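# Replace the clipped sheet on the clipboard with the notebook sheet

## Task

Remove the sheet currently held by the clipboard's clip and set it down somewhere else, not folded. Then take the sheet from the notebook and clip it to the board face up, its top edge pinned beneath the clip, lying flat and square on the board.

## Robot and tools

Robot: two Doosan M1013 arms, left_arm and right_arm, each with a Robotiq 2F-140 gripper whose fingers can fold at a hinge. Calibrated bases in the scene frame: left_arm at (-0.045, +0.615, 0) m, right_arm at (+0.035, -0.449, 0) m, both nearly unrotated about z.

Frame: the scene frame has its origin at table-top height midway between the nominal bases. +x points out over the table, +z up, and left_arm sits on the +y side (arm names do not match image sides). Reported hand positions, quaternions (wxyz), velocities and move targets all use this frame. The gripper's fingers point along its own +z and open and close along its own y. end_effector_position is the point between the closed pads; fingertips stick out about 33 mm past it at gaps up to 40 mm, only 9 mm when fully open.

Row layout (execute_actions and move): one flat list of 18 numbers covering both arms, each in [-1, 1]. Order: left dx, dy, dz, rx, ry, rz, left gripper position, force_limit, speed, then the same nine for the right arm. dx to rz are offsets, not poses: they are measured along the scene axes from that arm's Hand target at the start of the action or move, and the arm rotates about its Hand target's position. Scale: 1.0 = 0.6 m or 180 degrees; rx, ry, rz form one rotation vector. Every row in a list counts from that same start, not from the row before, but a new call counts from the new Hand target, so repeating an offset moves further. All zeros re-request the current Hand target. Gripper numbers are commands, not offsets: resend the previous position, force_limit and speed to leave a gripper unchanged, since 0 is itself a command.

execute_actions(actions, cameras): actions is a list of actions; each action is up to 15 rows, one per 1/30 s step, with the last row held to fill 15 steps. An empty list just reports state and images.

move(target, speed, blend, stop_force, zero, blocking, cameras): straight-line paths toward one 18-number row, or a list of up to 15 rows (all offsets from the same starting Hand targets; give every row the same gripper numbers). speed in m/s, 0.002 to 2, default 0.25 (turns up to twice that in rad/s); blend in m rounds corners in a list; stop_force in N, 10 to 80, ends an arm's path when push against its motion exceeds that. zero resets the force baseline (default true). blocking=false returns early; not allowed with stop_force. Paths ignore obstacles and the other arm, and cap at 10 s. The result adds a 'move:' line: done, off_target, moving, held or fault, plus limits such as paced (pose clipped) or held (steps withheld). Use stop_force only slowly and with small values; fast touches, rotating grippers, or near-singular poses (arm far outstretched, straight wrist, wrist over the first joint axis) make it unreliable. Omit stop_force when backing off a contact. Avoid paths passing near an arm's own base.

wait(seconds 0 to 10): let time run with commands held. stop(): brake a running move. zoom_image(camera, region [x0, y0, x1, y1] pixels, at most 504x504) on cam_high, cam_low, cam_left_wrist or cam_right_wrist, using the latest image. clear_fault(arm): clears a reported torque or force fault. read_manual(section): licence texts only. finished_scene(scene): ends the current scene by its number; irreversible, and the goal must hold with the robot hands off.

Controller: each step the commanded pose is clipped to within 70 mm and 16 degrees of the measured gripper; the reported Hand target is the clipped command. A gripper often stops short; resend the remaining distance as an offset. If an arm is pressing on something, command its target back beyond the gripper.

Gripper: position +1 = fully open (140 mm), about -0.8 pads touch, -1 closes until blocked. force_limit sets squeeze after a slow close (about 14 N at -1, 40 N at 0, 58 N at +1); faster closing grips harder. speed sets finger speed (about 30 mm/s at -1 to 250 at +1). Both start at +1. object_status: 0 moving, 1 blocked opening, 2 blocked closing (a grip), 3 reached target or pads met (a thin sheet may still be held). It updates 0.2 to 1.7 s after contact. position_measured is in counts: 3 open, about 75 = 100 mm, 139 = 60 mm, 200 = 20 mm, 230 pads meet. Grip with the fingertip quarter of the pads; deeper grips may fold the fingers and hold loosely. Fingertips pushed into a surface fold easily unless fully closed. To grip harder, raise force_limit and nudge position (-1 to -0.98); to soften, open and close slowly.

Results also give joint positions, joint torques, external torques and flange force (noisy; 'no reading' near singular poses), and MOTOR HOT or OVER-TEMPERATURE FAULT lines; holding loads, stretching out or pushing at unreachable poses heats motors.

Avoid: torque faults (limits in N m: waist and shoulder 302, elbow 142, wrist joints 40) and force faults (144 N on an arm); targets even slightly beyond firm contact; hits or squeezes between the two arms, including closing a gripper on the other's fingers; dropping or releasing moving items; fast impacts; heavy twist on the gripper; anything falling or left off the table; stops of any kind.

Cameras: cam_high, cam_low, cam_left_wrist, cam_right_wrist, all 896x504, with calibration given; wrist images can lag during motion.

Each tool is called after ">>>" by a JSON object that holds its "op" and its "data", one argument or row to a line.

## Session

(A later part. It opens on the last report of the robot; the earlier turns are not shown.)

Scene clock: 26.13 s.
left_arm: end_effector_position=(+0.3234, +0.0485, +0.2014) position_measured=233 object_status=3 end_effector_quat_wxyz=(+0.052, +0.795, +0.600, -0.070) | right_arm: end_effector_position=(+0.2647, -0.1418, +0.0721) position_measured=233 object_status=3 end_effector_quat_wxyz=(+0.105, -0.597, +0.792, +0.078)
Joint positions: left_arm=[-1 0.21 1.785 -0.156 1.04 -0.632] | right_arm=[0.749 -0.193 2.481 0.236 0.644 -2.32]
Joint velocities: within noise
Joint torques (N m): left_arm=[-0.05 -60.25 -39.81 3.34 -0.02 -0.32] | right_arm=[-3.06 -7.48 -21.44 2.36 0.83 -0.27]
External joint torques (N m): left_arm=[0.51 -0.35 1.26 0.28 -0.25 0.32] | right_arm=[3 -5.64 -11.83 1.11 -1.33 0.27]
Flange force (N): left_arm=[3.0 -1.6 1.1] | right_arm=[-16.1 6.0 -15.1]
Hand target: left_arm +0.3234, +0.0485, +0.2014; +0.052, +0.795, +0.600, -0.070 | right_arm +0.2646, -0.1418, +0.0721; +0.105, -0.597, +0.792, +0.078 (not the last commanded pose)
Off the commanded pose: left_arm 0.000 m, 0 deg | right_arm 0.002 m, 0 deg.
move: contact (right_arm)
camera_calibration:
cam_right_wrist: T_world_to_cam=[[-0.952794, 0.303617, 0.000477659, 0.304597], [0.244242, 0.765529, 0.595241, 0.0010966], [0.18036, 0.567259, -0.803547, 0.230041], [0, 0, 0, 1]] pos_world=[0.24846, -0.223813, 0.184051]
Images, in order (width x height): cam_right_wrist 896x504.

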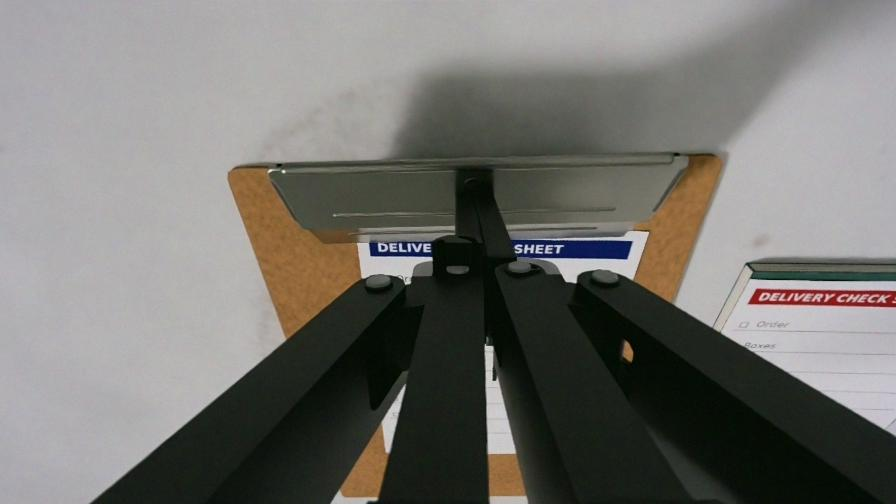

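>>> {"op": "move", "data": {
  "target": [0,0,0,0,0,0,-1,-1,0,0,0,-0.004,0,0,0,-1,-1,0],
  "speed": 0.01,
  "cameras": ["cam_right_wrist","cam_left_wrist"]
}}

>>> {"op": "zoom_image", "data": {
  "camera": "cam_right_wrist",
  "region": [220, 130, 740, 280]
}}

Scene clock: 27.03 s.
left_arm: end_effector_position=(+0.3234, +0.0485, +0.2014) position_measured=233 object_status=3 end_effector_quat_wxyz=(+0.052, +0.795, +0.600, -0.070) | right_arm: end_effector_position=(+0.2646, -0.1418, +0.0697) position_measured=233 object_status=3 end_effector_quat_wxyz=(+0.105, -0.597, +0.792, +0.078)
Joint positions: left_arm=[-1 0.21 1.785 -0.156 1.04 -0.632] | right_arm=[0.749 -0.189 2.484 0.238 0.638 -2.322]
Joint velocities: within noise
Joint torques (N m): left_arm=[0.23 -60.01 -39.89 3.27 -0.02 -0.37] | right_arm=[-0.91 -1.66 -15.13 2.6 1.41 -0.25]
External joint torques (N m): left_arm=[-0.51 0.07 1.45 0.31 -0.23 0.37] | right_arm=[1.01 -11.91 -18.01 0.86 -1.91 0.25]
Flange force (N): left_arm=[1.8 -2.4 1.9] | right_arm=[-14.4 2.3 -32.7]
Hand target: left_arm +0.3234, +0.0485, +0.2014; +0.052, +0.795, +0.600, -0.070 | right_arm +0.2646, -0.1418, +0.0697; +0.105, -0.597, +0.792, +0.078
Off the commanded pose: left_arm 0.000 m, 0 deg | right_arm 0.000 m, 0 deg.
move: done
camera_calibration:
cam_left_wrist: T_world_to_cam=[[0.961373, -0.275228, 0.00323692, -0.287424], [-0.24342, -0.844659, 0.476759, 0.0322881], [-0.128483, -0.459131, -0.879028, 0.380543], [0, 0, 0, 1]] pos_world=[0.333075, 0.122885, 0.320045]
cam_right_wrist: T_world_to_cam=[[-0.952794, 0.303617, 0.000477422, 0.304598], [0.244252, 0.765562, 0.595194, 0.00253895], [0.180345, 0.567214, -0.803582, 0.228113], [0, 0, 0, 1]] pos_world=[0.24846, -0.223814, 0.181651]
Images, in order (width x height): cam_left_wrist 896x504, cam_right_wrist 896x504.

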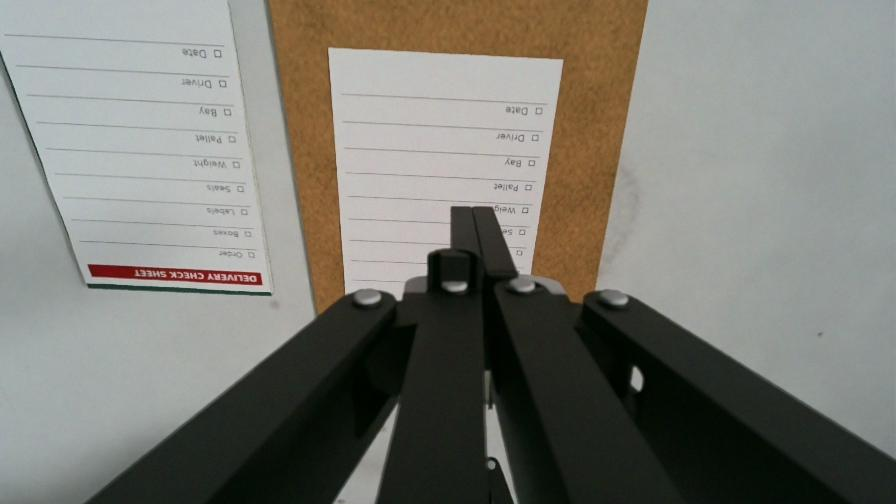

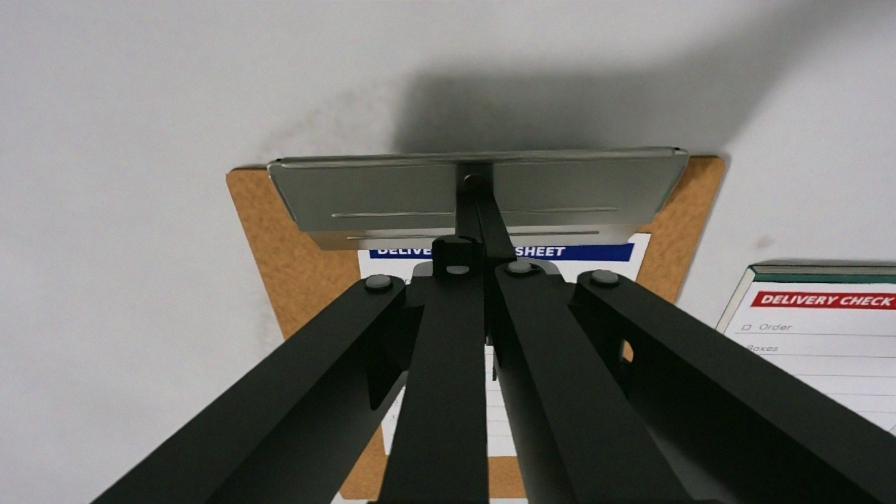

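Region (220, 130, 740, 280) is 520x150 pixels. A region can be at most 504 by 504 pixels.

>>> {"op": "execute_actions", "data": {
  "actions": []
}}

>>> {"op": "zoom_image", "data": {
  "camera": "cam_low",
  "region": [295, 285, 440, 335]
}}

>>> {"op": "zoom_image", "data": {
  "camera": "cam_right_wrist",
  "region": [230, 130, 710, 280]
}}

Scene clock: 27.23 s.
left_arm: end_effector_position=(+0.3234, +0.0485, +0.2014) position_measured=233 object_status=3 end_effector_quat_wxyz=(+0.052, +0.795, +0.600, -0.070) | right_arm: end_effector_position=(+0.2646, -0.1418, +0.0697) position_measured=233 object_status=3 end_effector_quat_wxyz=(+0.105, -0.597, +0.792, +0.078)
Joint positions: left_arm=[-1 0.21 1.785 -0.156 1.04 -0.632] | right_arm=[0.749 -0.188 2.484 0.238 0.638 -2.322]
Joint velocities: within noise
Joint torques (N m): left_arm=[-0.36 -59.87 -39.93 3.34 0.02 -0.42] | right_arm=[-0.81 -3.14 -15.34 2.84 1.55 -0.29]
External joint torques (N m): left_arm=[0.39 -0.53 1.39 0.27 -0.28 0.42] | right_arm=[0.83 -10.28 -17.8 0.62 -2.05 0.29]
Flange force (N): left_arm=[3.3 -2.1 1.2] | right_arm=[-16.1 0.9 -28.9]
Hand target: left_arm +0.3234, +0.0485, +0.2014; +0.052, +0.795, +0.600, -0.070 | right_arm +0.2646, -0.1418, +0.0697; +0.105, -0.597, +0.792, +0.078
Tool commands: left_gripper/position=-1.0 left_gripper/force_limit=-1.0 left_gripper/speed=+0.0 right_gripper/position=-1.0 right_gripper/force_limit=-1.0 right_gripper/speed=+0.0
Off the commanded pose: left_arm 0.000 m, 0 deg | right_arm 0.000 m, 0 deg.
camera_calibration:
cam_left_wrist: T_world_to_cam=[[0.961373, -0.275228, 0.00323692, -0.287424], [-0.24342, -0.844659, 0.476759, 0.0322881], [-0.128483, -0.459131, -0.879028, 0.380543], [0, 0, 0, 1]] pos_world=[0.333075, 0.122885, 0.320045]
cam_right_wrist: T_world_to_cam=[[-0.952811, 0.303564, 0.000554575, 0.304576], [0.244257, 0.765576, 0.595174, 0.00254435], [0.180249, 0.567224, -0.803597, 0.228142], [0, 0, 0, 1]] pos_world=[0.24846, -0.223814, 0.181651]

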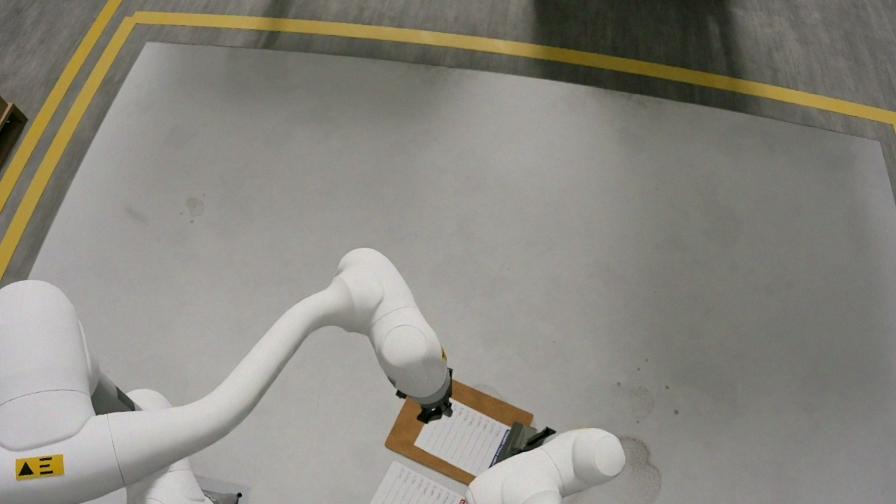

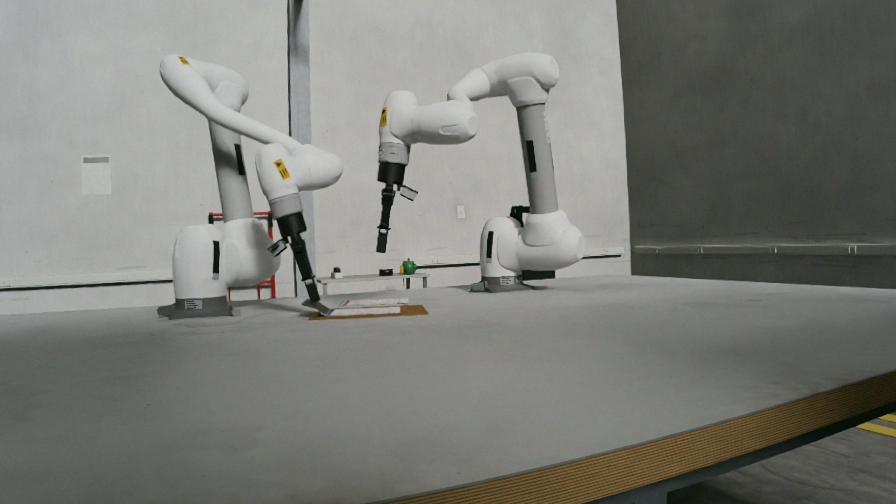

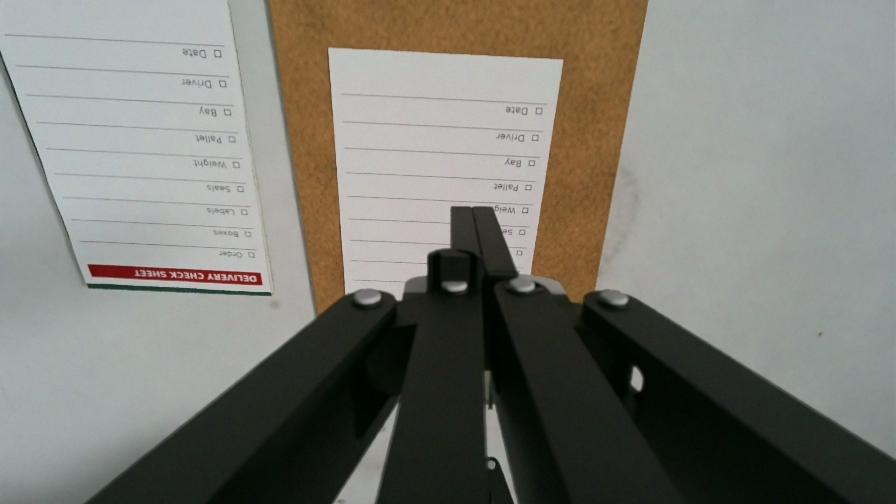

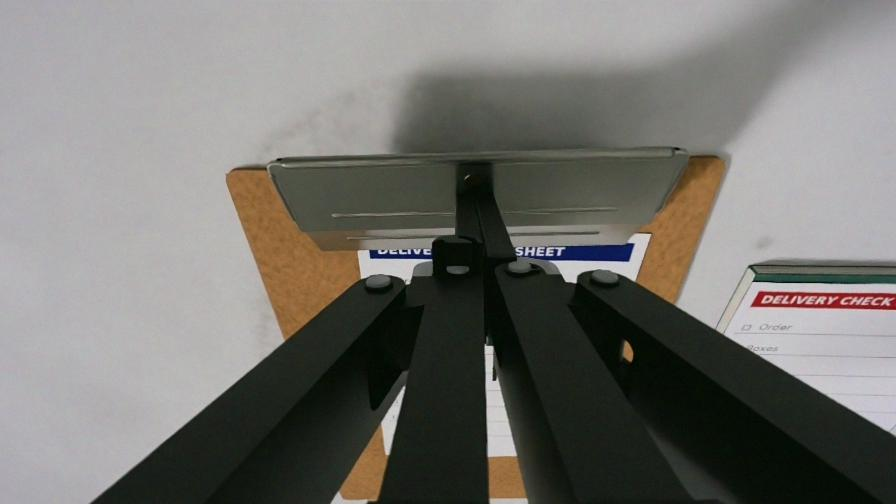

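Scaled by 3.476 from the camera's 896x504 image, which has a finer 1280x720 frame.

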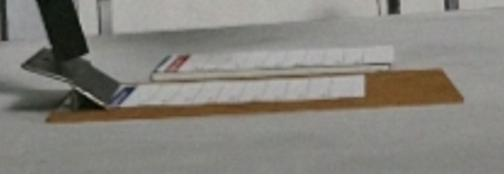

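Scaled by 1.050 from the camera's 896x504 image, which has a finer 1280x720 frame.

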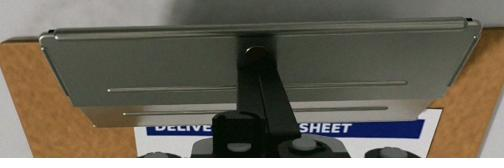

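>>> {"op": "move", "data": {
  "target": [0,0,0,0,0,0,-1,-1,0,0,0,-0.005,0,0,0,-1,-1,0],
  "speed": 0.01,
  "cameras": ["cam_right_wrist","cam_low"]
}}

>>> {"op": "zoom_image", "data": {
  "camera": "cam_low",
  "region": [295, 285, 440, 335]
}}

>>> {"op": "zoom_image", "data": {
  "camera": "cam_right_wrist",
  "region": [230, 130, 710, 280]
}}

Scene clock: 28.10 s.
left_arm: end_effector_position=(+0.3234, +0.0485, +0.2014) position_measured=233 object_status=3 end_effector_quat_wxyz=(+0.052, +0.795, +0.600, -0.070) | right_arm: end_effector_position=(+0.2646, -0.1419, +0.0668) position_measured=233 object_status=3 end_effector_quat_wxyz=(+0.105, -0.597, +0.792, +0.078)
Joint positions: left_arm=[-1 0.21 1.785 -0.156 1.04 -0.632] | right_arm=[0.749 -0.183 2.487 0.241 0.629 -2.326]
Joint velocities: within noise
Joint torques (N m): left_arm=[0.18 -59.9 -39.63 3.36 0.04 -0.45] | right_arm=[-0.05 -2.23 -16.54 3.3 -0.18 -0.12]
External joint torques (N m): left_arm=[-0.14 -0.35 1.07 0.25 -0.3 0.45] | right_arm=[0.06 -11.53 -16.38 0.13 -0.32 0.12]
Flange force (N): left_arm=[2.2 -1.9 1.2] | right_arm=[-11.0 0.2 -36.3]
Hand target: left_arm +0.3234, +0.0485, +0.2014; +0.052, +0.795, +0.600, -0.070 | right_arm +0.2646, -0.1418, +0.0667; +0.105, -0.597, +0.792, +0.078
Off the commanded pose: left_arm 0.000 m, 0 deg | right_arm 0.000 m, 0 deg.
move: done
camera_calibration:
cam_right_wrist: T_world_to_cam=[[-0.952811, 0.303564, 0.000554575, 0.304578], [0.244257, 0.765576, 0.595174, 0.00427035], [0.180249, 0.567224, -0.803597, 0.225811], [0, 0, 0, 1]] pos_world=[0.24846, -0.223814, 0.178751]
Images, in order (width x height): cam_low 896x504, cam_right_wrist 896x504.

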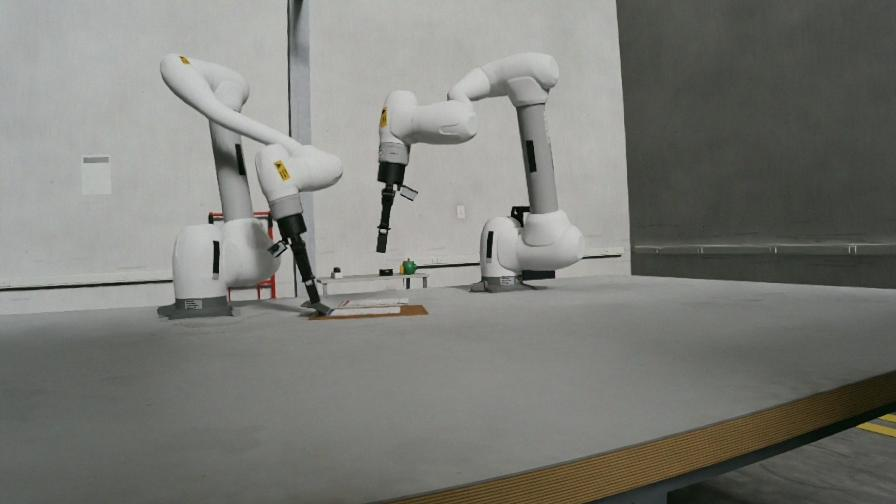

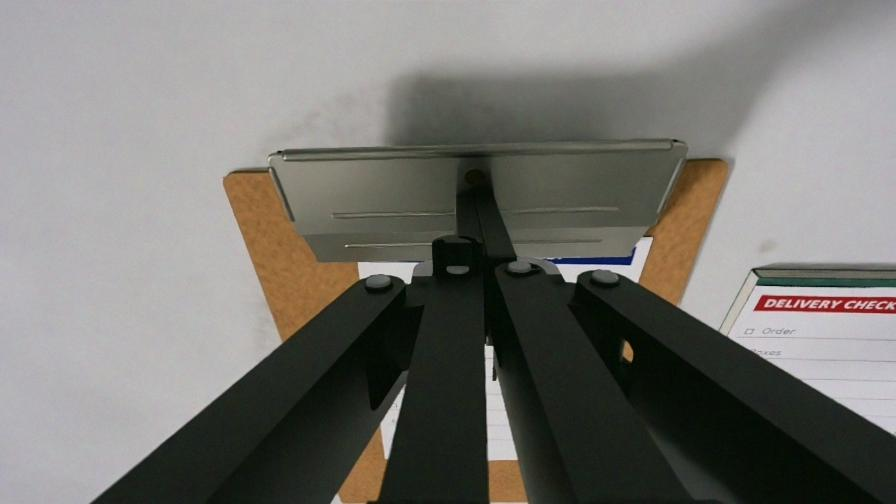

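Scaled by 3.476 from the camera's 896x504 image, which has a finer 1280x720 frame.

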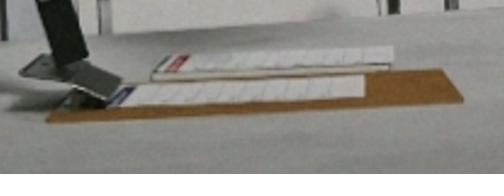

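Scaled by 1.050 from the camera's 896x504 image, which has a finer 1280x720 frame.

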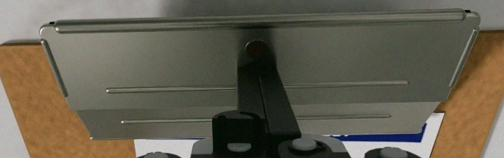

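>>> {"op": "move", "data": {
  "target": [0,0,-0.225,0,0,0,-1,-1,0,0,0,0,0,0,0,-1,-1,0],
  "speed": 0.15,
  "cameras": []
}}

>>> {"op": "move", "data": {
  "target": [0,0,-0.06,0,0,0,-1,-1,0,0,0,0,0,0,0,-1,-1,0],
  "speed": 0.01,
  "stop_force": 10,
  "cameras": ["cam_left_wrist","cam_low","cam_right_wrist"]
}}

Scene clock: 29.70 s.
left_arm: end_effector_position=(+0.3234, +0.0485, +0.0665) position_measured=233 object_status=3 end_effector_quat_wxyz=(+0.052, +0.795, +0.600, -0.070) | right_arm: end_effector_position=(+0.2646, -0.1418, +0.0667) position_measured=233 object_status=3 end_effector_quat_wxyz=(+0.105, -0.597, +0.792, +0.078)
Joint positions: left_arm=[-1 0.327 1.91 -0.187 0.801 -0.58] | right_arm=[0.749 -0.183 2.488 0.241 0.629 -2.326]
Joint velocities: within noise
Joint torques (N m): left_arm=[-0.54 -65.64 -34.41 2.8 0.38 -0.34] | right_arm=[0.27 -1.86 -16.4 3.73 0.19 -0.22]
External joint torques (N m): left_arm=[0.34 -0.8 1.37 0.29 -0.62 0.34] | right_arm=[-0.36 -11.86 -16.51 -0.3 -0.69 0.22]
Flange force (N): left_arm=[3.4 -2.7 0.8] | right_arm=[-10.6 0.1 -36.6]
Hand target: left_arm +0.3234, +0.0485, +0.0664; +0.052, +0.795, +0.600, -0.070 | right_arm +0.2646, -0.1418, +0.0667; +0.105, -0.597, +0.792, +0.078
Off the commanded pose: left_arm 0.000 m, 0 deg | right_arm 0.000 m, 0 deg.
move: done
No camera images: "cameras" was empty.

Scene clock: 33.10 s.
left_arm: end_effector_position=(+0.3234, +0.0485, +0.0390) position_measured=233 object_status=3 end_effector_quat_wxyz=(+0.052, +0.795, +0.600, -0.070) | right_arm: end_effector_position=(+0.2646, -0.1418, +0.0667) position_measured=233 object_status=3 end_effector_quat_wxyz=(+0.105, -0.597, +0.792, +0.078)
Joint positions: left_arm=[-1 0.358 1.929 -0.197 0.753 -0.566] | right_arm=[0.749 -0.183 2.488 0.241 0.629 -2.326]
Joint velocities: within noise
Joint torques (N m): left_arm=[-1.12 -52.16 -26.62 2.81 -1.92 -0.33] | right_arm=[-0.27 -1.62 -16.27 3.72 0.11 -0.26]
External joint torques (N m): left_arm=[1.08 -16.17 -5.02 0.15 1.68 0.33] | right_arm=[0.08 -12 -16.65 -0.29 -0.61 0.26]
Flange force (N): left_arm=[3.7 -6.4 -25.5] | right_arm=[-11.5 1.4 -37.0]
Hand target: left_arm +0.3234, +0.0485, +0.0390; +0.052, +0.795, +0.600, -0.070 (not the last commanded pose) | right_arm +0.2646, -0.1418, +0.0667; +0.105, -0.597, +0.792, +0.078
Off the commanded pose: left_arm 0.009 m, 0 deg | right_arm 0.000 m, 0 deg.
move: contact (left_arm)
camera_calibration:
cam_left_wrist: T_world_to_cam=[[0.961371, -0.275238, 0.00327388, -0.286902], [-0.243434, -0.844613, 0.476832, 0.109701], [-0.128477, -0.45921, -0.878988, 0.23779], [0, 0, 0, 1]] pos_world=[0.333075, 0.122884, 0.157645]
cam_right_wrist: T_world_to_cam=[[-0.952811, 0.303564, 0.000554575, 0.304578], [0.244257, 0.765576, 0.595174, 0.00432987], [0.180249, 0.567224, -0.803597, 0.225731], [0, 0, 0, 1]] pos_world=[0.24846, -0.223814, 0.178651]
Images, in order (width x height): cam_low 896x504, cam_left_wrist 896x504, cam_right_wrist 896x504.

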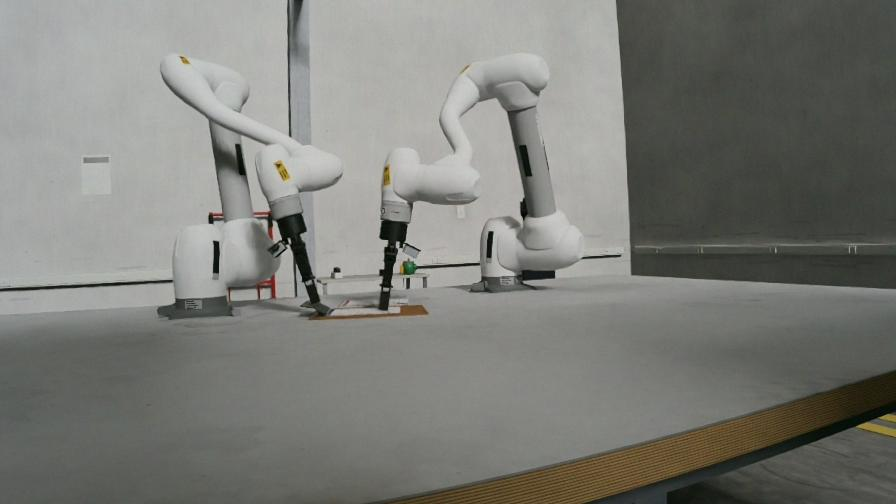

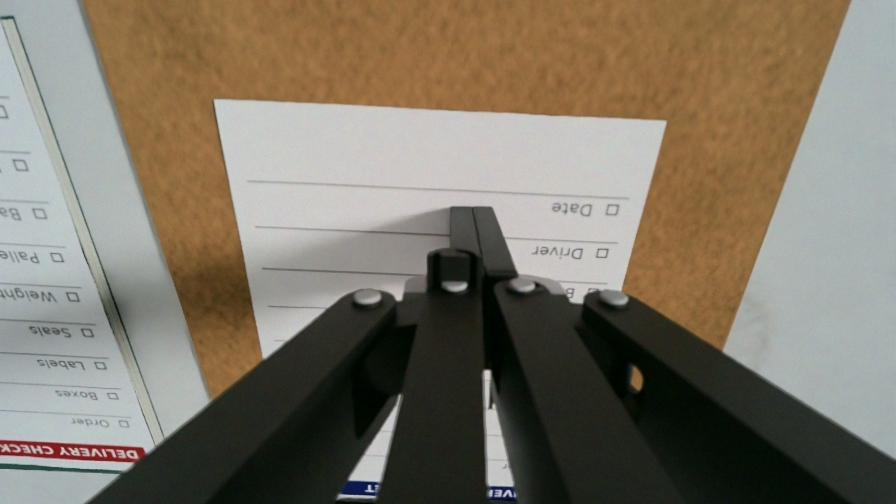

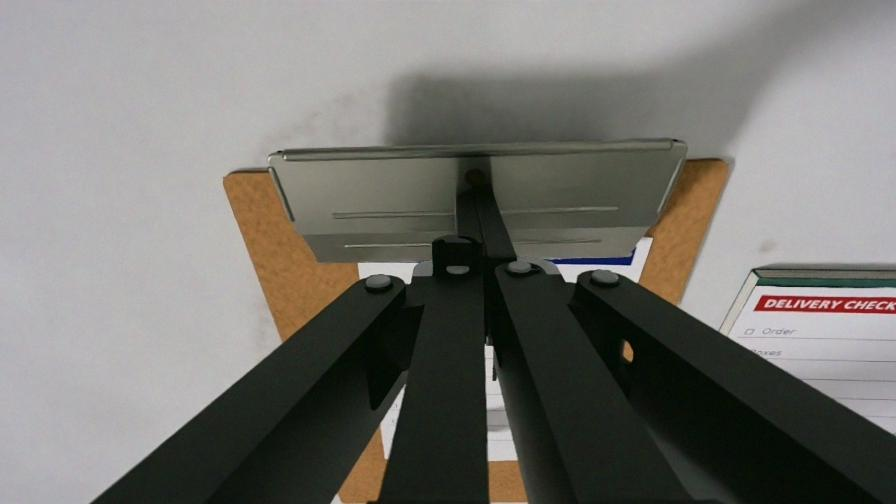

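>>> {"op": "move", "data": {
  "target": [0.0092,0.032,0.001,0,0,0,-1,-1,0,0,0,0,0,0,0,-1,-1,0],
  "speed": 0.04,
  "cameras": ["cam_left_wrist","cam_right_wrist"]
}}

Scene clock: 34.07 s.
left_arm: end_effector_position=(+0.3289, +0.0676, +0.0396) position_measured=233 object_status=3 end_effector_quat_wxyz=(+0.052, +0.795, +0.600, -0.070) | right_arm: end_effector_position=(+0.2646, -0.1418, +0.0667) position_measured=233 object_status=3 end_effector_quat_wxyz=(+0.105, -0.597, +0.792, +0.078)
Joint positions: left_arm=[-0.976 0.342 1.952 -0.201 0.75 -0.538] | right_arm=[0.749 -0.183 2.488 0.241 0.629 -2.326]
Joint velocities: within noise
Joint torques (N m): left_arm=[-1.14 -65.07 -32.26 2.56 0.03 -0.51] | right_arm=[0.3 -1.86 -16.15 3.69 0.09 -0.23]
External joint torques (N m): left_arm=[0.93 -1.15 0.79 0.37 -0.26 0.51] | right_arm=[-0.3 -11.93 -16.76 -0.26 -0.6 0.23]
Flange force (N): left_arm=[3.5 -1.3 -0.8] | right_arm=[-11.0 0.1 -37.2]
Hand target: left_arm +0.3289, +0.0677, +0.0396; +0.052, +0.795, +0.600, -0.070 | right_arm +0.2646, -0.1418, +0.0667; +0.105, -0.597, +0.792, +0.078
Off the commanded pose: left_arm 0.000 m, 0 deg | right_arm 0.000 m, 0 deg.
move: done
camera_calibration:
cam_left_wrist: T_world_to_cam=[[0.961377, -0.275216, 0.003261, -0.286937], [-0.243409, -0.84462, 0.476832, 0.126926], [-0.128477, -0.45921, -0.878988, 0.247708], [0, 0, 0, 1]] pos_world=[0.338575, 0.141984, 0.158145]
cam_right_wrist: T_world_to_cam=[[-0.952811, 0.303564, 0.000554575, 0.304578], [0.244257, 0.765576, 0.595174, 0.00432987], [0.180249, 0.567224, -0.803597, 0.225731], [0, 0, 0, 1]] pos_world=[0.24846, -0.223814, 0.178651]
Images, in order (width x height): cam_left_wrist 896x504, cam_right_wrist 896x504.

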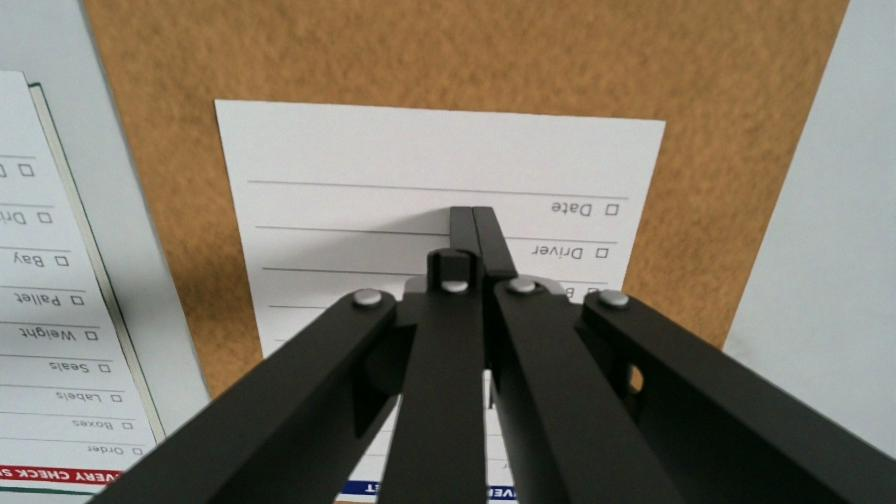

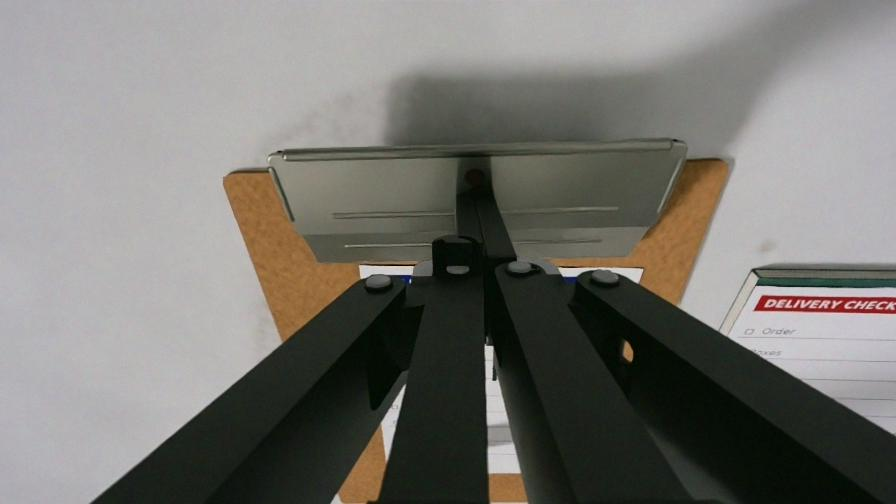

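>>> {"op": "move", "data": {
  "target": [0.0346,0.120,-0.001,0,0,0,-1,-1,0,0,0,0,0,0,0,-1,-1,0],
  "speed": 0.08,
  "cameras": ["cam_left_wrist","cam_right_wrist"]
}}

Scene clock: 35.63 s.
left_arm: end_effector_position=(+0.3496, +0.1396, +0.0390) position_measured=233 object_status=3 end_effector_quat_wxyz=(+0.052, +0.795, +0.600, -0.070) | right_arm: end_effector_position=(+0.2646, -0.1418, +0.0667) position_measured=233 object_status=3 end_effector_quat_wxyz=(+0.105, -0.597, +0.792, +0.078)
Joint positions: left_arm=[-0.876 0.289 2.03 -0.219 0.74 -0.423] | right_arm=[0.749 -0.183 2.488 0.241 0.629 -2.326]
Joint velocities: within noise
Joint torques (N m): left_arm=[1.64 -53.23 -26.48 3.72 0.76 -0.03] | right_arm=[0.11 -1.45 -16.55 3.74 0.01 -0.25]
External joint torques (N m): left_arm=[-1.79 -7.02 -4.1 -0.9 -0.94 0.03] | right_arm=[-0.09 -12.32 -16.3 -0.32 -0.51 0.25]
Flange force (N): left_arm=[-3.1 -3.6 -8.8] | right_arm=[-10.2 1.4 -37.9]
Hand target: left_arm +0.3497, +0.1397, +0.0390; +0.052, +0.795, +0.600, -0.070 | right_arm +0.2646, -0.1418, +0.0667; +0.105, -0.597, +0.792, +0.078
Off the commanded pose: left_arm 0.000 m, 0 deg | right_arm 0.000 m, 0 deg.
move: done
camera_calibration:
cam_left_wrist: T_world_to_cam=[[0.961366, -0.275252, 0.00339187, -0.28703], [-0.243504, -0.844605, 0.476811, 0.19305], [-0.128378, -0.459216, -0.878999, 0.282958], [0, 0, 0, 1]] pos_world=[0.359275, 0.213984, 0.157645]
cam_right_wrist: T_world_to_cam=[[-0.952794, 0.303617, 0.000477422, 0.3046], [0.244252, 0.765562, 0.595194, 0.00432453], [0.180345, 0.567214, -0.803582, 0.225702], [0, 0, 0, 1]] pos_world=[0.24846, -0.223814, 0.178651]
Images, in order (width x height): cam_left_wrist 896x504, cam_right_wrist 896x504.

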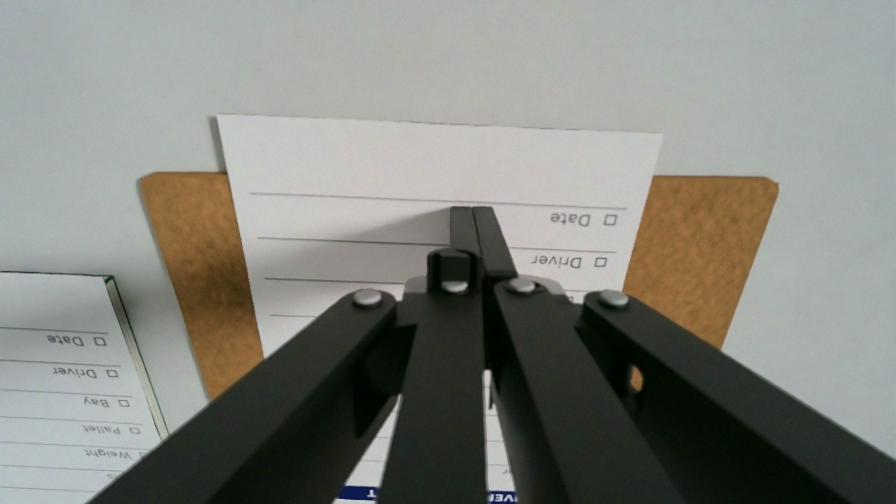

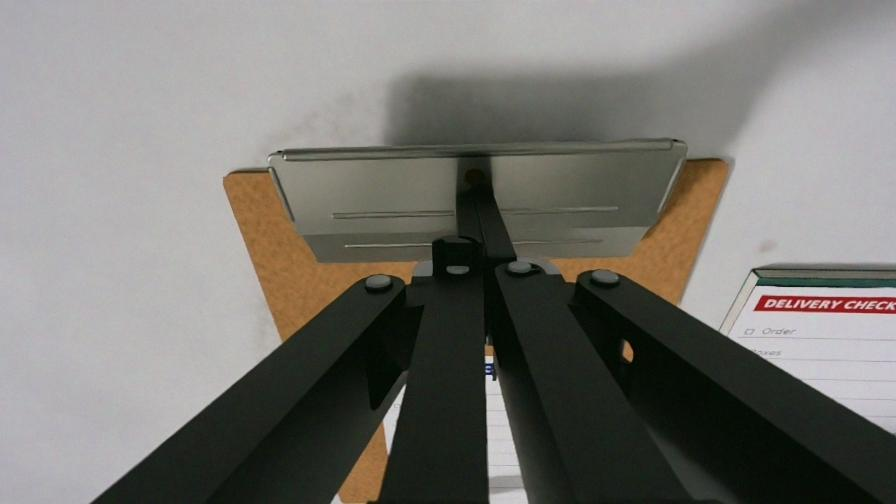

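>>> {"op": "move", "data": {
  "target": [
    [0,0,0.02,0,0,0,-1,-1,0,0,0,0,0,0,0,-1,-1,0],
    [-0.0415,-0.144,0.02,0,0,0,-1,-1,0,0,0,0,0,0,0,-1,-1,0],
    [-0.0415,-0.144,0.003,0,0,0,-1,-1,0,0,0,0,0,0,0,-1,-1,0],
    [-0.0415,-0.144,0,0,0,0,-1,-1,0,0,0,0,0,0,0,-1,-1,0],
    [0.0023,0.008,0,0,0,0,-1,-1,0,0,0,0,0,0,0,-1,-1,0]
  ],
  "speed": [0.05,0.1,0.05,0.008,0.08],
  "cameras": ["cam_left_wrist","cam_right_wrist"]
}}

Scene clock: 39.30 s.
left_arm: end_effector_position=(+0.3510, +0.1444, +0.0390) position_measured=233 object_status=3 end_effector_quat_wxyz=(+0.052, +0.795, +0.600, -0.070) | right_arm: end_effector_position=(+0.2646, -0.1418, +0.0667) position_measured=233 object_status=3 end_effector_quat_wxyz=(+0.105, -0.597, +0.792, +0.078)
Joint positions: left_arm=[-0.869 0.286 2.034 -0.22 0.74 -0.415] | right_arm=[0.749 -0.183 2.488 0.241 0.629 -2.326]
Joint velocities: within noise
Joint torques (N m): left_arm=[0.56 -52.39 -25.21 3.58 0.74 -0.48] | right_arm=[-0.2 -1.61 -16.6 3.75 -0.09 -0.34]
External joint torques (N m): left_arm=[-0.74 -7.64 -5.44 -0.75 -0.93 0.48] | right_arm=[0.21 -12.13 -16.36 -0.31 -0.42 0.34]
Flange force (N): left_arm=[-2.0 -0.8 -10.6] | right_arm=[-11.3 2.3 -37.7]
Hand target: left_arm +0.3510, +0.1445, +0.0390; +0.052, +0.795, +0.600, -0.070 | right_arm +0.2646, -0.1418, +0.0667; +0.105, -0.597, +0.792, +0.078
Off the commanded pose: left_arm 0.000 m, 0 deg | right_arm 0.000 m, 0 deg.
move: done
camera_calibration:
cam_left_wrist: T_world_to_cam=[[0.961354, -0.275297, 0.00330778, -0.287026], [-0.243501, -0.844593, 0.476832, 0.197486], [-0.128477, -0.45921, -0.878988, 0.285286], [0, 0, 0, 1]] pos_world=[0.360675, 0.218784, 0.157545]
cam_right_wrist: T_world_to_cam=[[-0.952794, 0.303617, 0.000477422, 0.3046], [0.244252, 0.765562, 0.595194, 0.00432453], [0.180345, 0.567214, -0.803582, 0.225702], [0, 0, 0, 1]] pos_world=[0.24846, -0.223814, 0.178651]
Images, in order (width x height): cam_left_wrist 896x504, cam_right_wrist 896x504.

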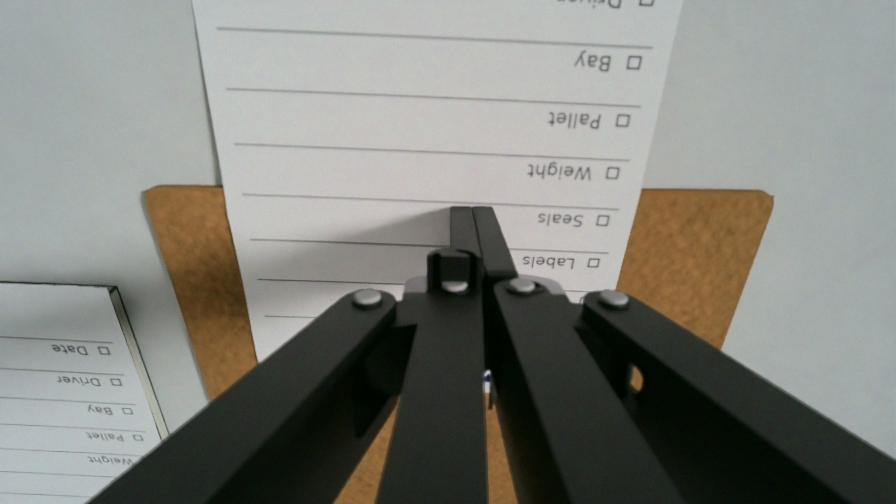

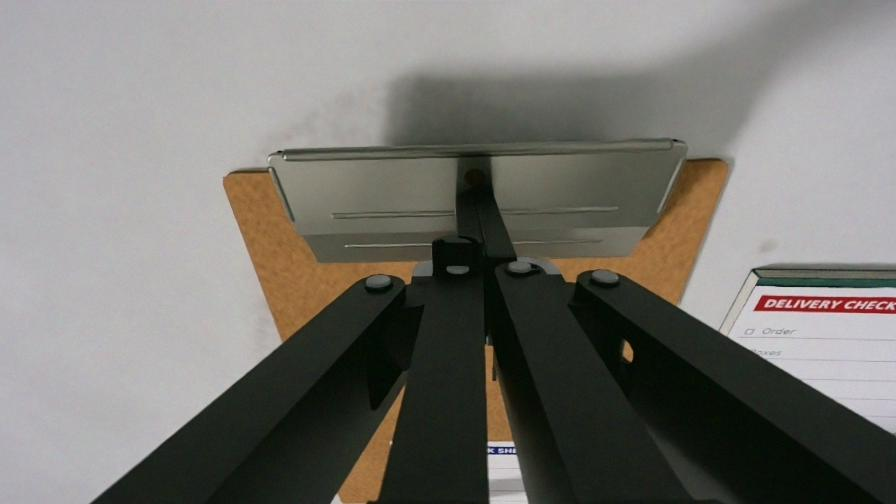

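>>> {"op": "move", "data": {
  "target": [
    [0,0,0.02,0,0,0,-1,-1,0,0,0,0,0,0,0,-1,-1,0],
    [0.037,0.128,0.02,0,0,0,-1,-1,0,0,0,0,0,0,0,-1,-1,0],
    [0.037,0.128,0.004,0,0,0,-1,-1,0,0,0,0,0,0,0,-1,-1,0]
  ],
  "speed": [0.05,0.1,0.05],
  "cameras": []
}}

>>> {"op": "move", "data": {
  "target": [0,0,-0.03,0,0,0,-1,-1,0,0,0,0,0,0,0,-1,-1,0],
  "speed": 0.006,
  "stop_force": 10,
  "cameras": ["cam_left_wrist","cam_low"]
}}

Scene clock: 41.27 s.
left_arm: end_effector_position=(+0.3732, +0.2212, +0.0415) position_measured=233 object_status=3 end_effector_quat_wxyz=(+0.052, +0.795, +0.600, -0.070) | right_arm: end_effector_position=(+0.2646, -0.1418, +0.0667) position_measured=233 object_status=3 end_effector_quat_wxyz=(+0.105, -0.597, +0.792, +0.078)
Joint positions: left_arm=[-0.745 0.237 2.097 -0.234 0.747 -0.281] | right_arm=[0.749 -0.183 2.488 0.241 0.629 -2.326]
Joint velocities: within noise
Joint torques (N m): left_arm=[-0.02 -51.54 -31.41 2.59 0.07 -0.27] | right_arm=[0.4 -1.55 -16.79 3.71 -0.05 -0.24]
External joint torques (N m): left_arm=[-0.05 -3.16 1.31 0.18 -0.19 0.27] | right_arm=[-0.46 -12.16 -16.14 -0.27 -0.46 0.24]
Flange force (N): left_arm=[2.4 -6.1 -3.1] | right_arm=[-9.5 0.3 -37.7]
Hand target: left_arm +0.3732, +0.2213, +0.0414; +0.052, +0.795, +0.600, -0.070 | right_arm +0.2646, -0.1418, +0.0667; +0.105, -0.597, +0.792, +0.078
Off the commanded pose: left_arm 0.000 m, 0 deg | right_arm 0.000 m, 0 deg.
move: done
No camera images: "cameras" was empty.

Scene clock: 42.87 s.
left_arm: end_effector_position=(+0.3733, +0.2212, +0.0355) position_measured=233 object_status=3 end_effector_quat_wxyz=(+0.052, +0.795, +0.600, -0.070) | right_arm: end_effector_position=(+0.2646, -0.1418, +0.0667) position_measured=233 object_status=3 end_effector_quat_wxyz=(+0.105, -0.597, +0.792, +0.078)
Joint positions: left_arm=[-0.745 0.245 2.101 -0.237 0.736 -0.277] | right_arm=[0.749 -0.183 2.488 0.241 0.629 -2.326]
Joint velocities: within noise
Joint torques (N m): left_arm=[-0.75 -44.92 -26.74 2.64 -1.06 -0.34] | right_arm=[-0.12 -1.5 -16.51 3.71 -0.03 -0.21]
External joint torques (N m): left_arm=[0.76 -10.05 -2.98 0.09 0.94 0.34] | right_arm=[-0.07 -12.01 -16.45 -0.27 -0.48 0.21]
Flange force (N): left_arm=[1.9 -6.0 -17.5] | right_arm=[-10.8 1.0 -37.3]
Hand target: left_arm +0.3733, +0.2212, +0.0356; +0.052, +0.795, +0.600, -0.070 (not the last commanded pose) | right_arm +0.2646, -0.1418, +0.0667; +0.105, -0.597, +0.792, +0.078
Off the commanded pose: left_arm 0.012 m, 0 deg | right_arm 0.000 m, 0 deg.
move: contact (left_arm)
camera_calibration:
cam_left_wrist: T_world_to_cam=[[0.961383, -0.275193, 0.00335795, -0.287333], [-0.243436, -0.844624, 0.476811, 0.269474], [-0.128379, -0.459216, -0.878999, 0.320442], [0, 0, 0, 1]] pos_world=[0.382975, 0.295684, 0.154145]
Images, in order (width x height): cam_low 896x504, cam_left_wrist 896x504.

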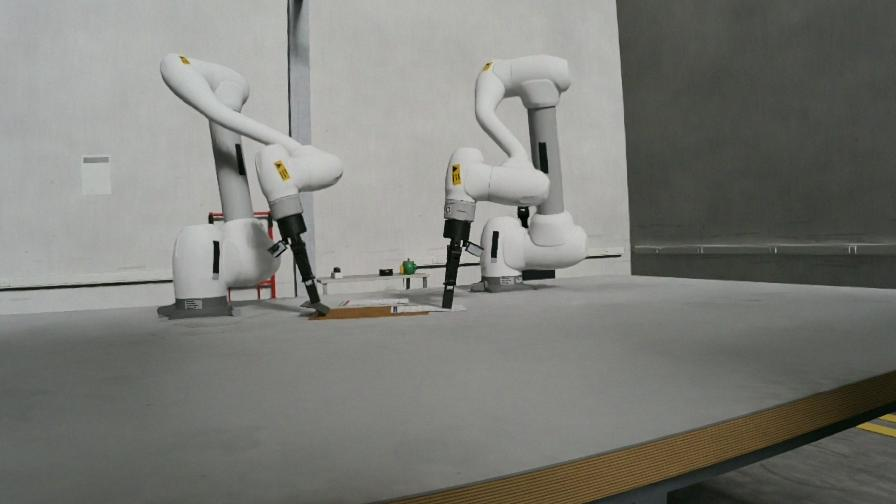

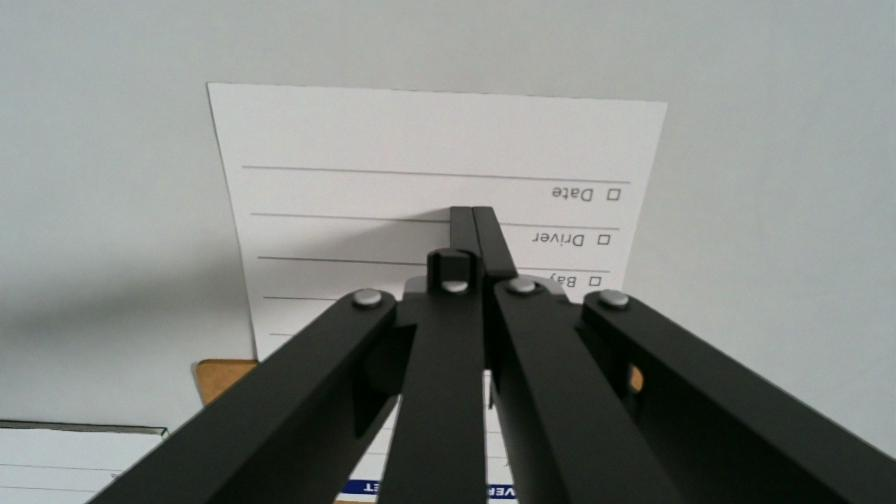

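>>> {"op": "move", "data": {
  "target": [
    [0.06,0.208,0.0003,0,0,0,-1,-1,0,0,0,0,0,0,0,-1,-1,0],
    [0.06,0.208,0.10,0,0,0,-1,-1,0,0,0,0,0,0,0,-1,-1,0]
  ],
  "speed": [0.08,0.1]
}}

Scene clock: 45.67 s.
left_arm: end_effector_position=(+0.4093, +0.3461, +0.0955) position_measured=233 object_status=3 end_effector_quat_wxyz=(+0.052, +0.795, +0.600, -0.070) | right_arm: end_effector_position=(+0.2646, -0.1418, +0.0667) position_measured=233 object_status=3 end_effector_quat_wxyz=(+0.105, -0.597, +0.792, +0.078)
Joint positions: left_arm=[-0.513 0.122 2.114 -0.222 0.882 -0.077] | right_arm=[0.749 -0.183 2.488 0.241 0.629 -2.326]
Joint velocities: within noise
Joint torques (N m): left_arm=[-0.34 -44.86 -33.76 2.7 0.24 -0.45] | right_arm=[-0.18 -1.82 -16.55 3.7 -0.02 -0.27]
External joint torques (N m): left_arm=[0.37 -0.5 1.09 0.29 -0.27 0.45] | right_arm=[0.11 -11.9 -16.33 -0.27 -0.48 0.27]
Flange force (N): left_arm=[2.0 -2.4 0.8] | right_arm=[-11.2 1.6 -36.9]
Hand target: left_arm +0.4093, +0.3460, +0.0956; +0.052, +0.795, +0.600, -0.070 | right_arm +0.2646, -0.1418, +0.0667; +0.105, -0.597, +0.792, +0.078
Off the commanded pose: left_arm 0.000 m, 0 deg | right_arm 0.000 m, 0 deg.
move: done
camera_calibration:
cam_left_wrist: T_world_to_cam=[[0.961389, -0.275171, 0.00334525, -0.287809], [-0.243411, -0.844631, 0.476811, 0.355078], [-0.128379, -0.459216, -0.878999, 0.435026], [0, 0, 0, 1]] pos_world=[0.418975, 0.420484, 0.214045]
cam_right_wrist: T_world_to_cam=[[-0.952794, 0.303617, 0.000477422, 0.3046], [0.244252, 0.765562, 0.595194, 0.00432453], [0.180345, 0.567214, -0.803582, 0.225702], [0, 0, 0, 1]] pos_world=[0.24846, -0.223814, 0.178651]

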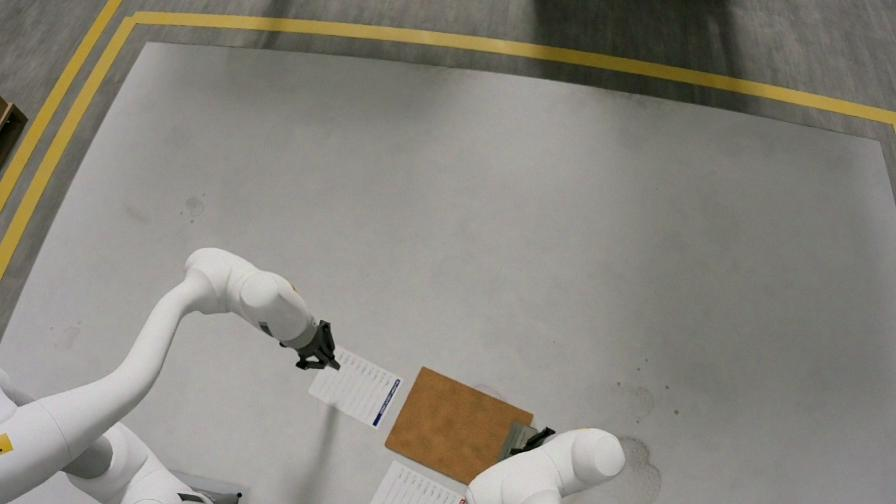

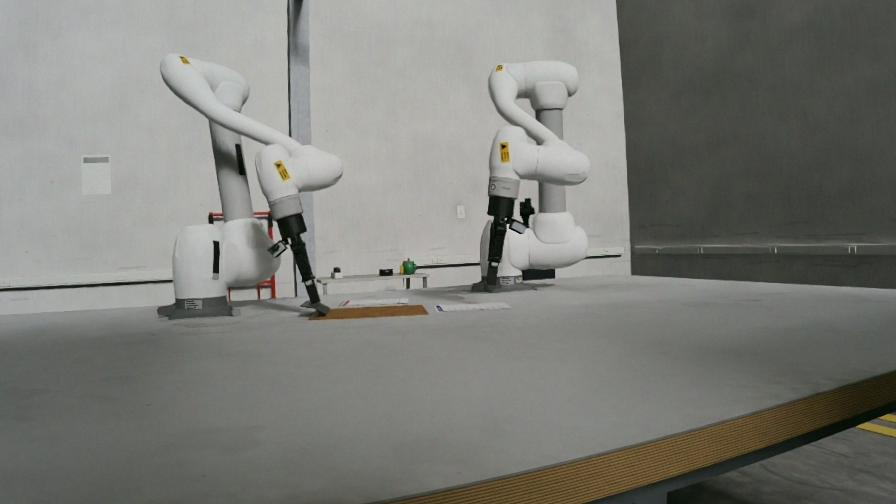

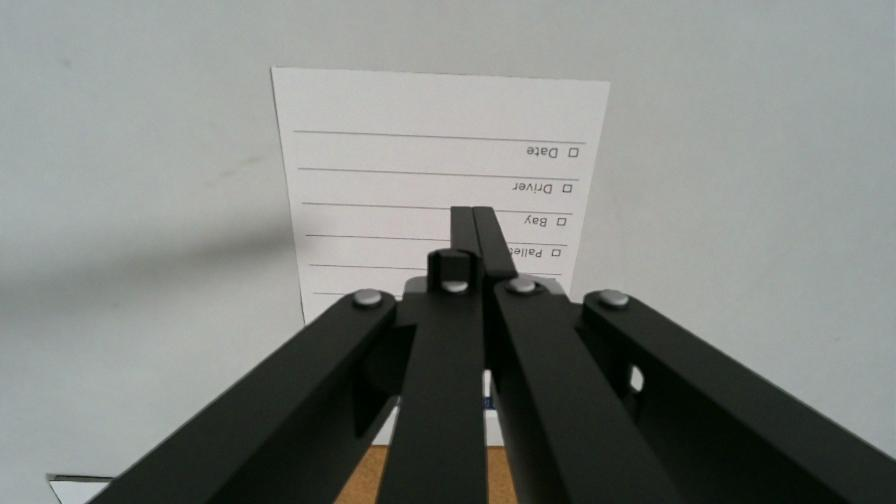

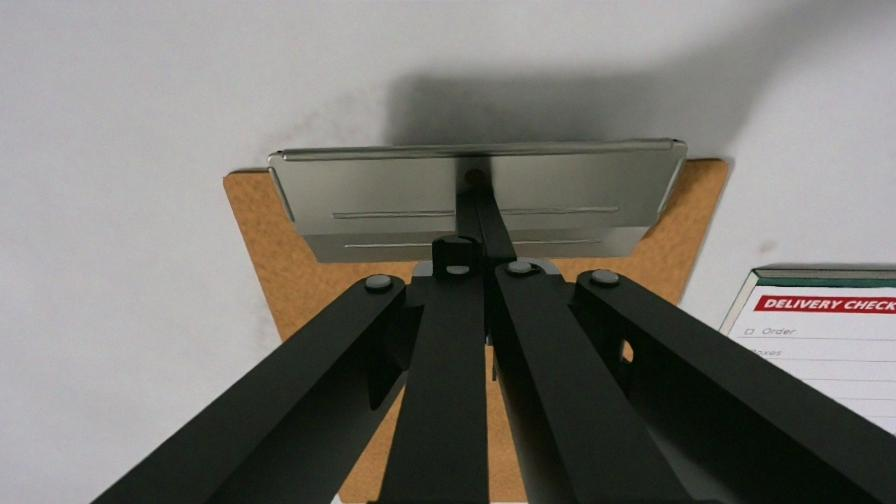

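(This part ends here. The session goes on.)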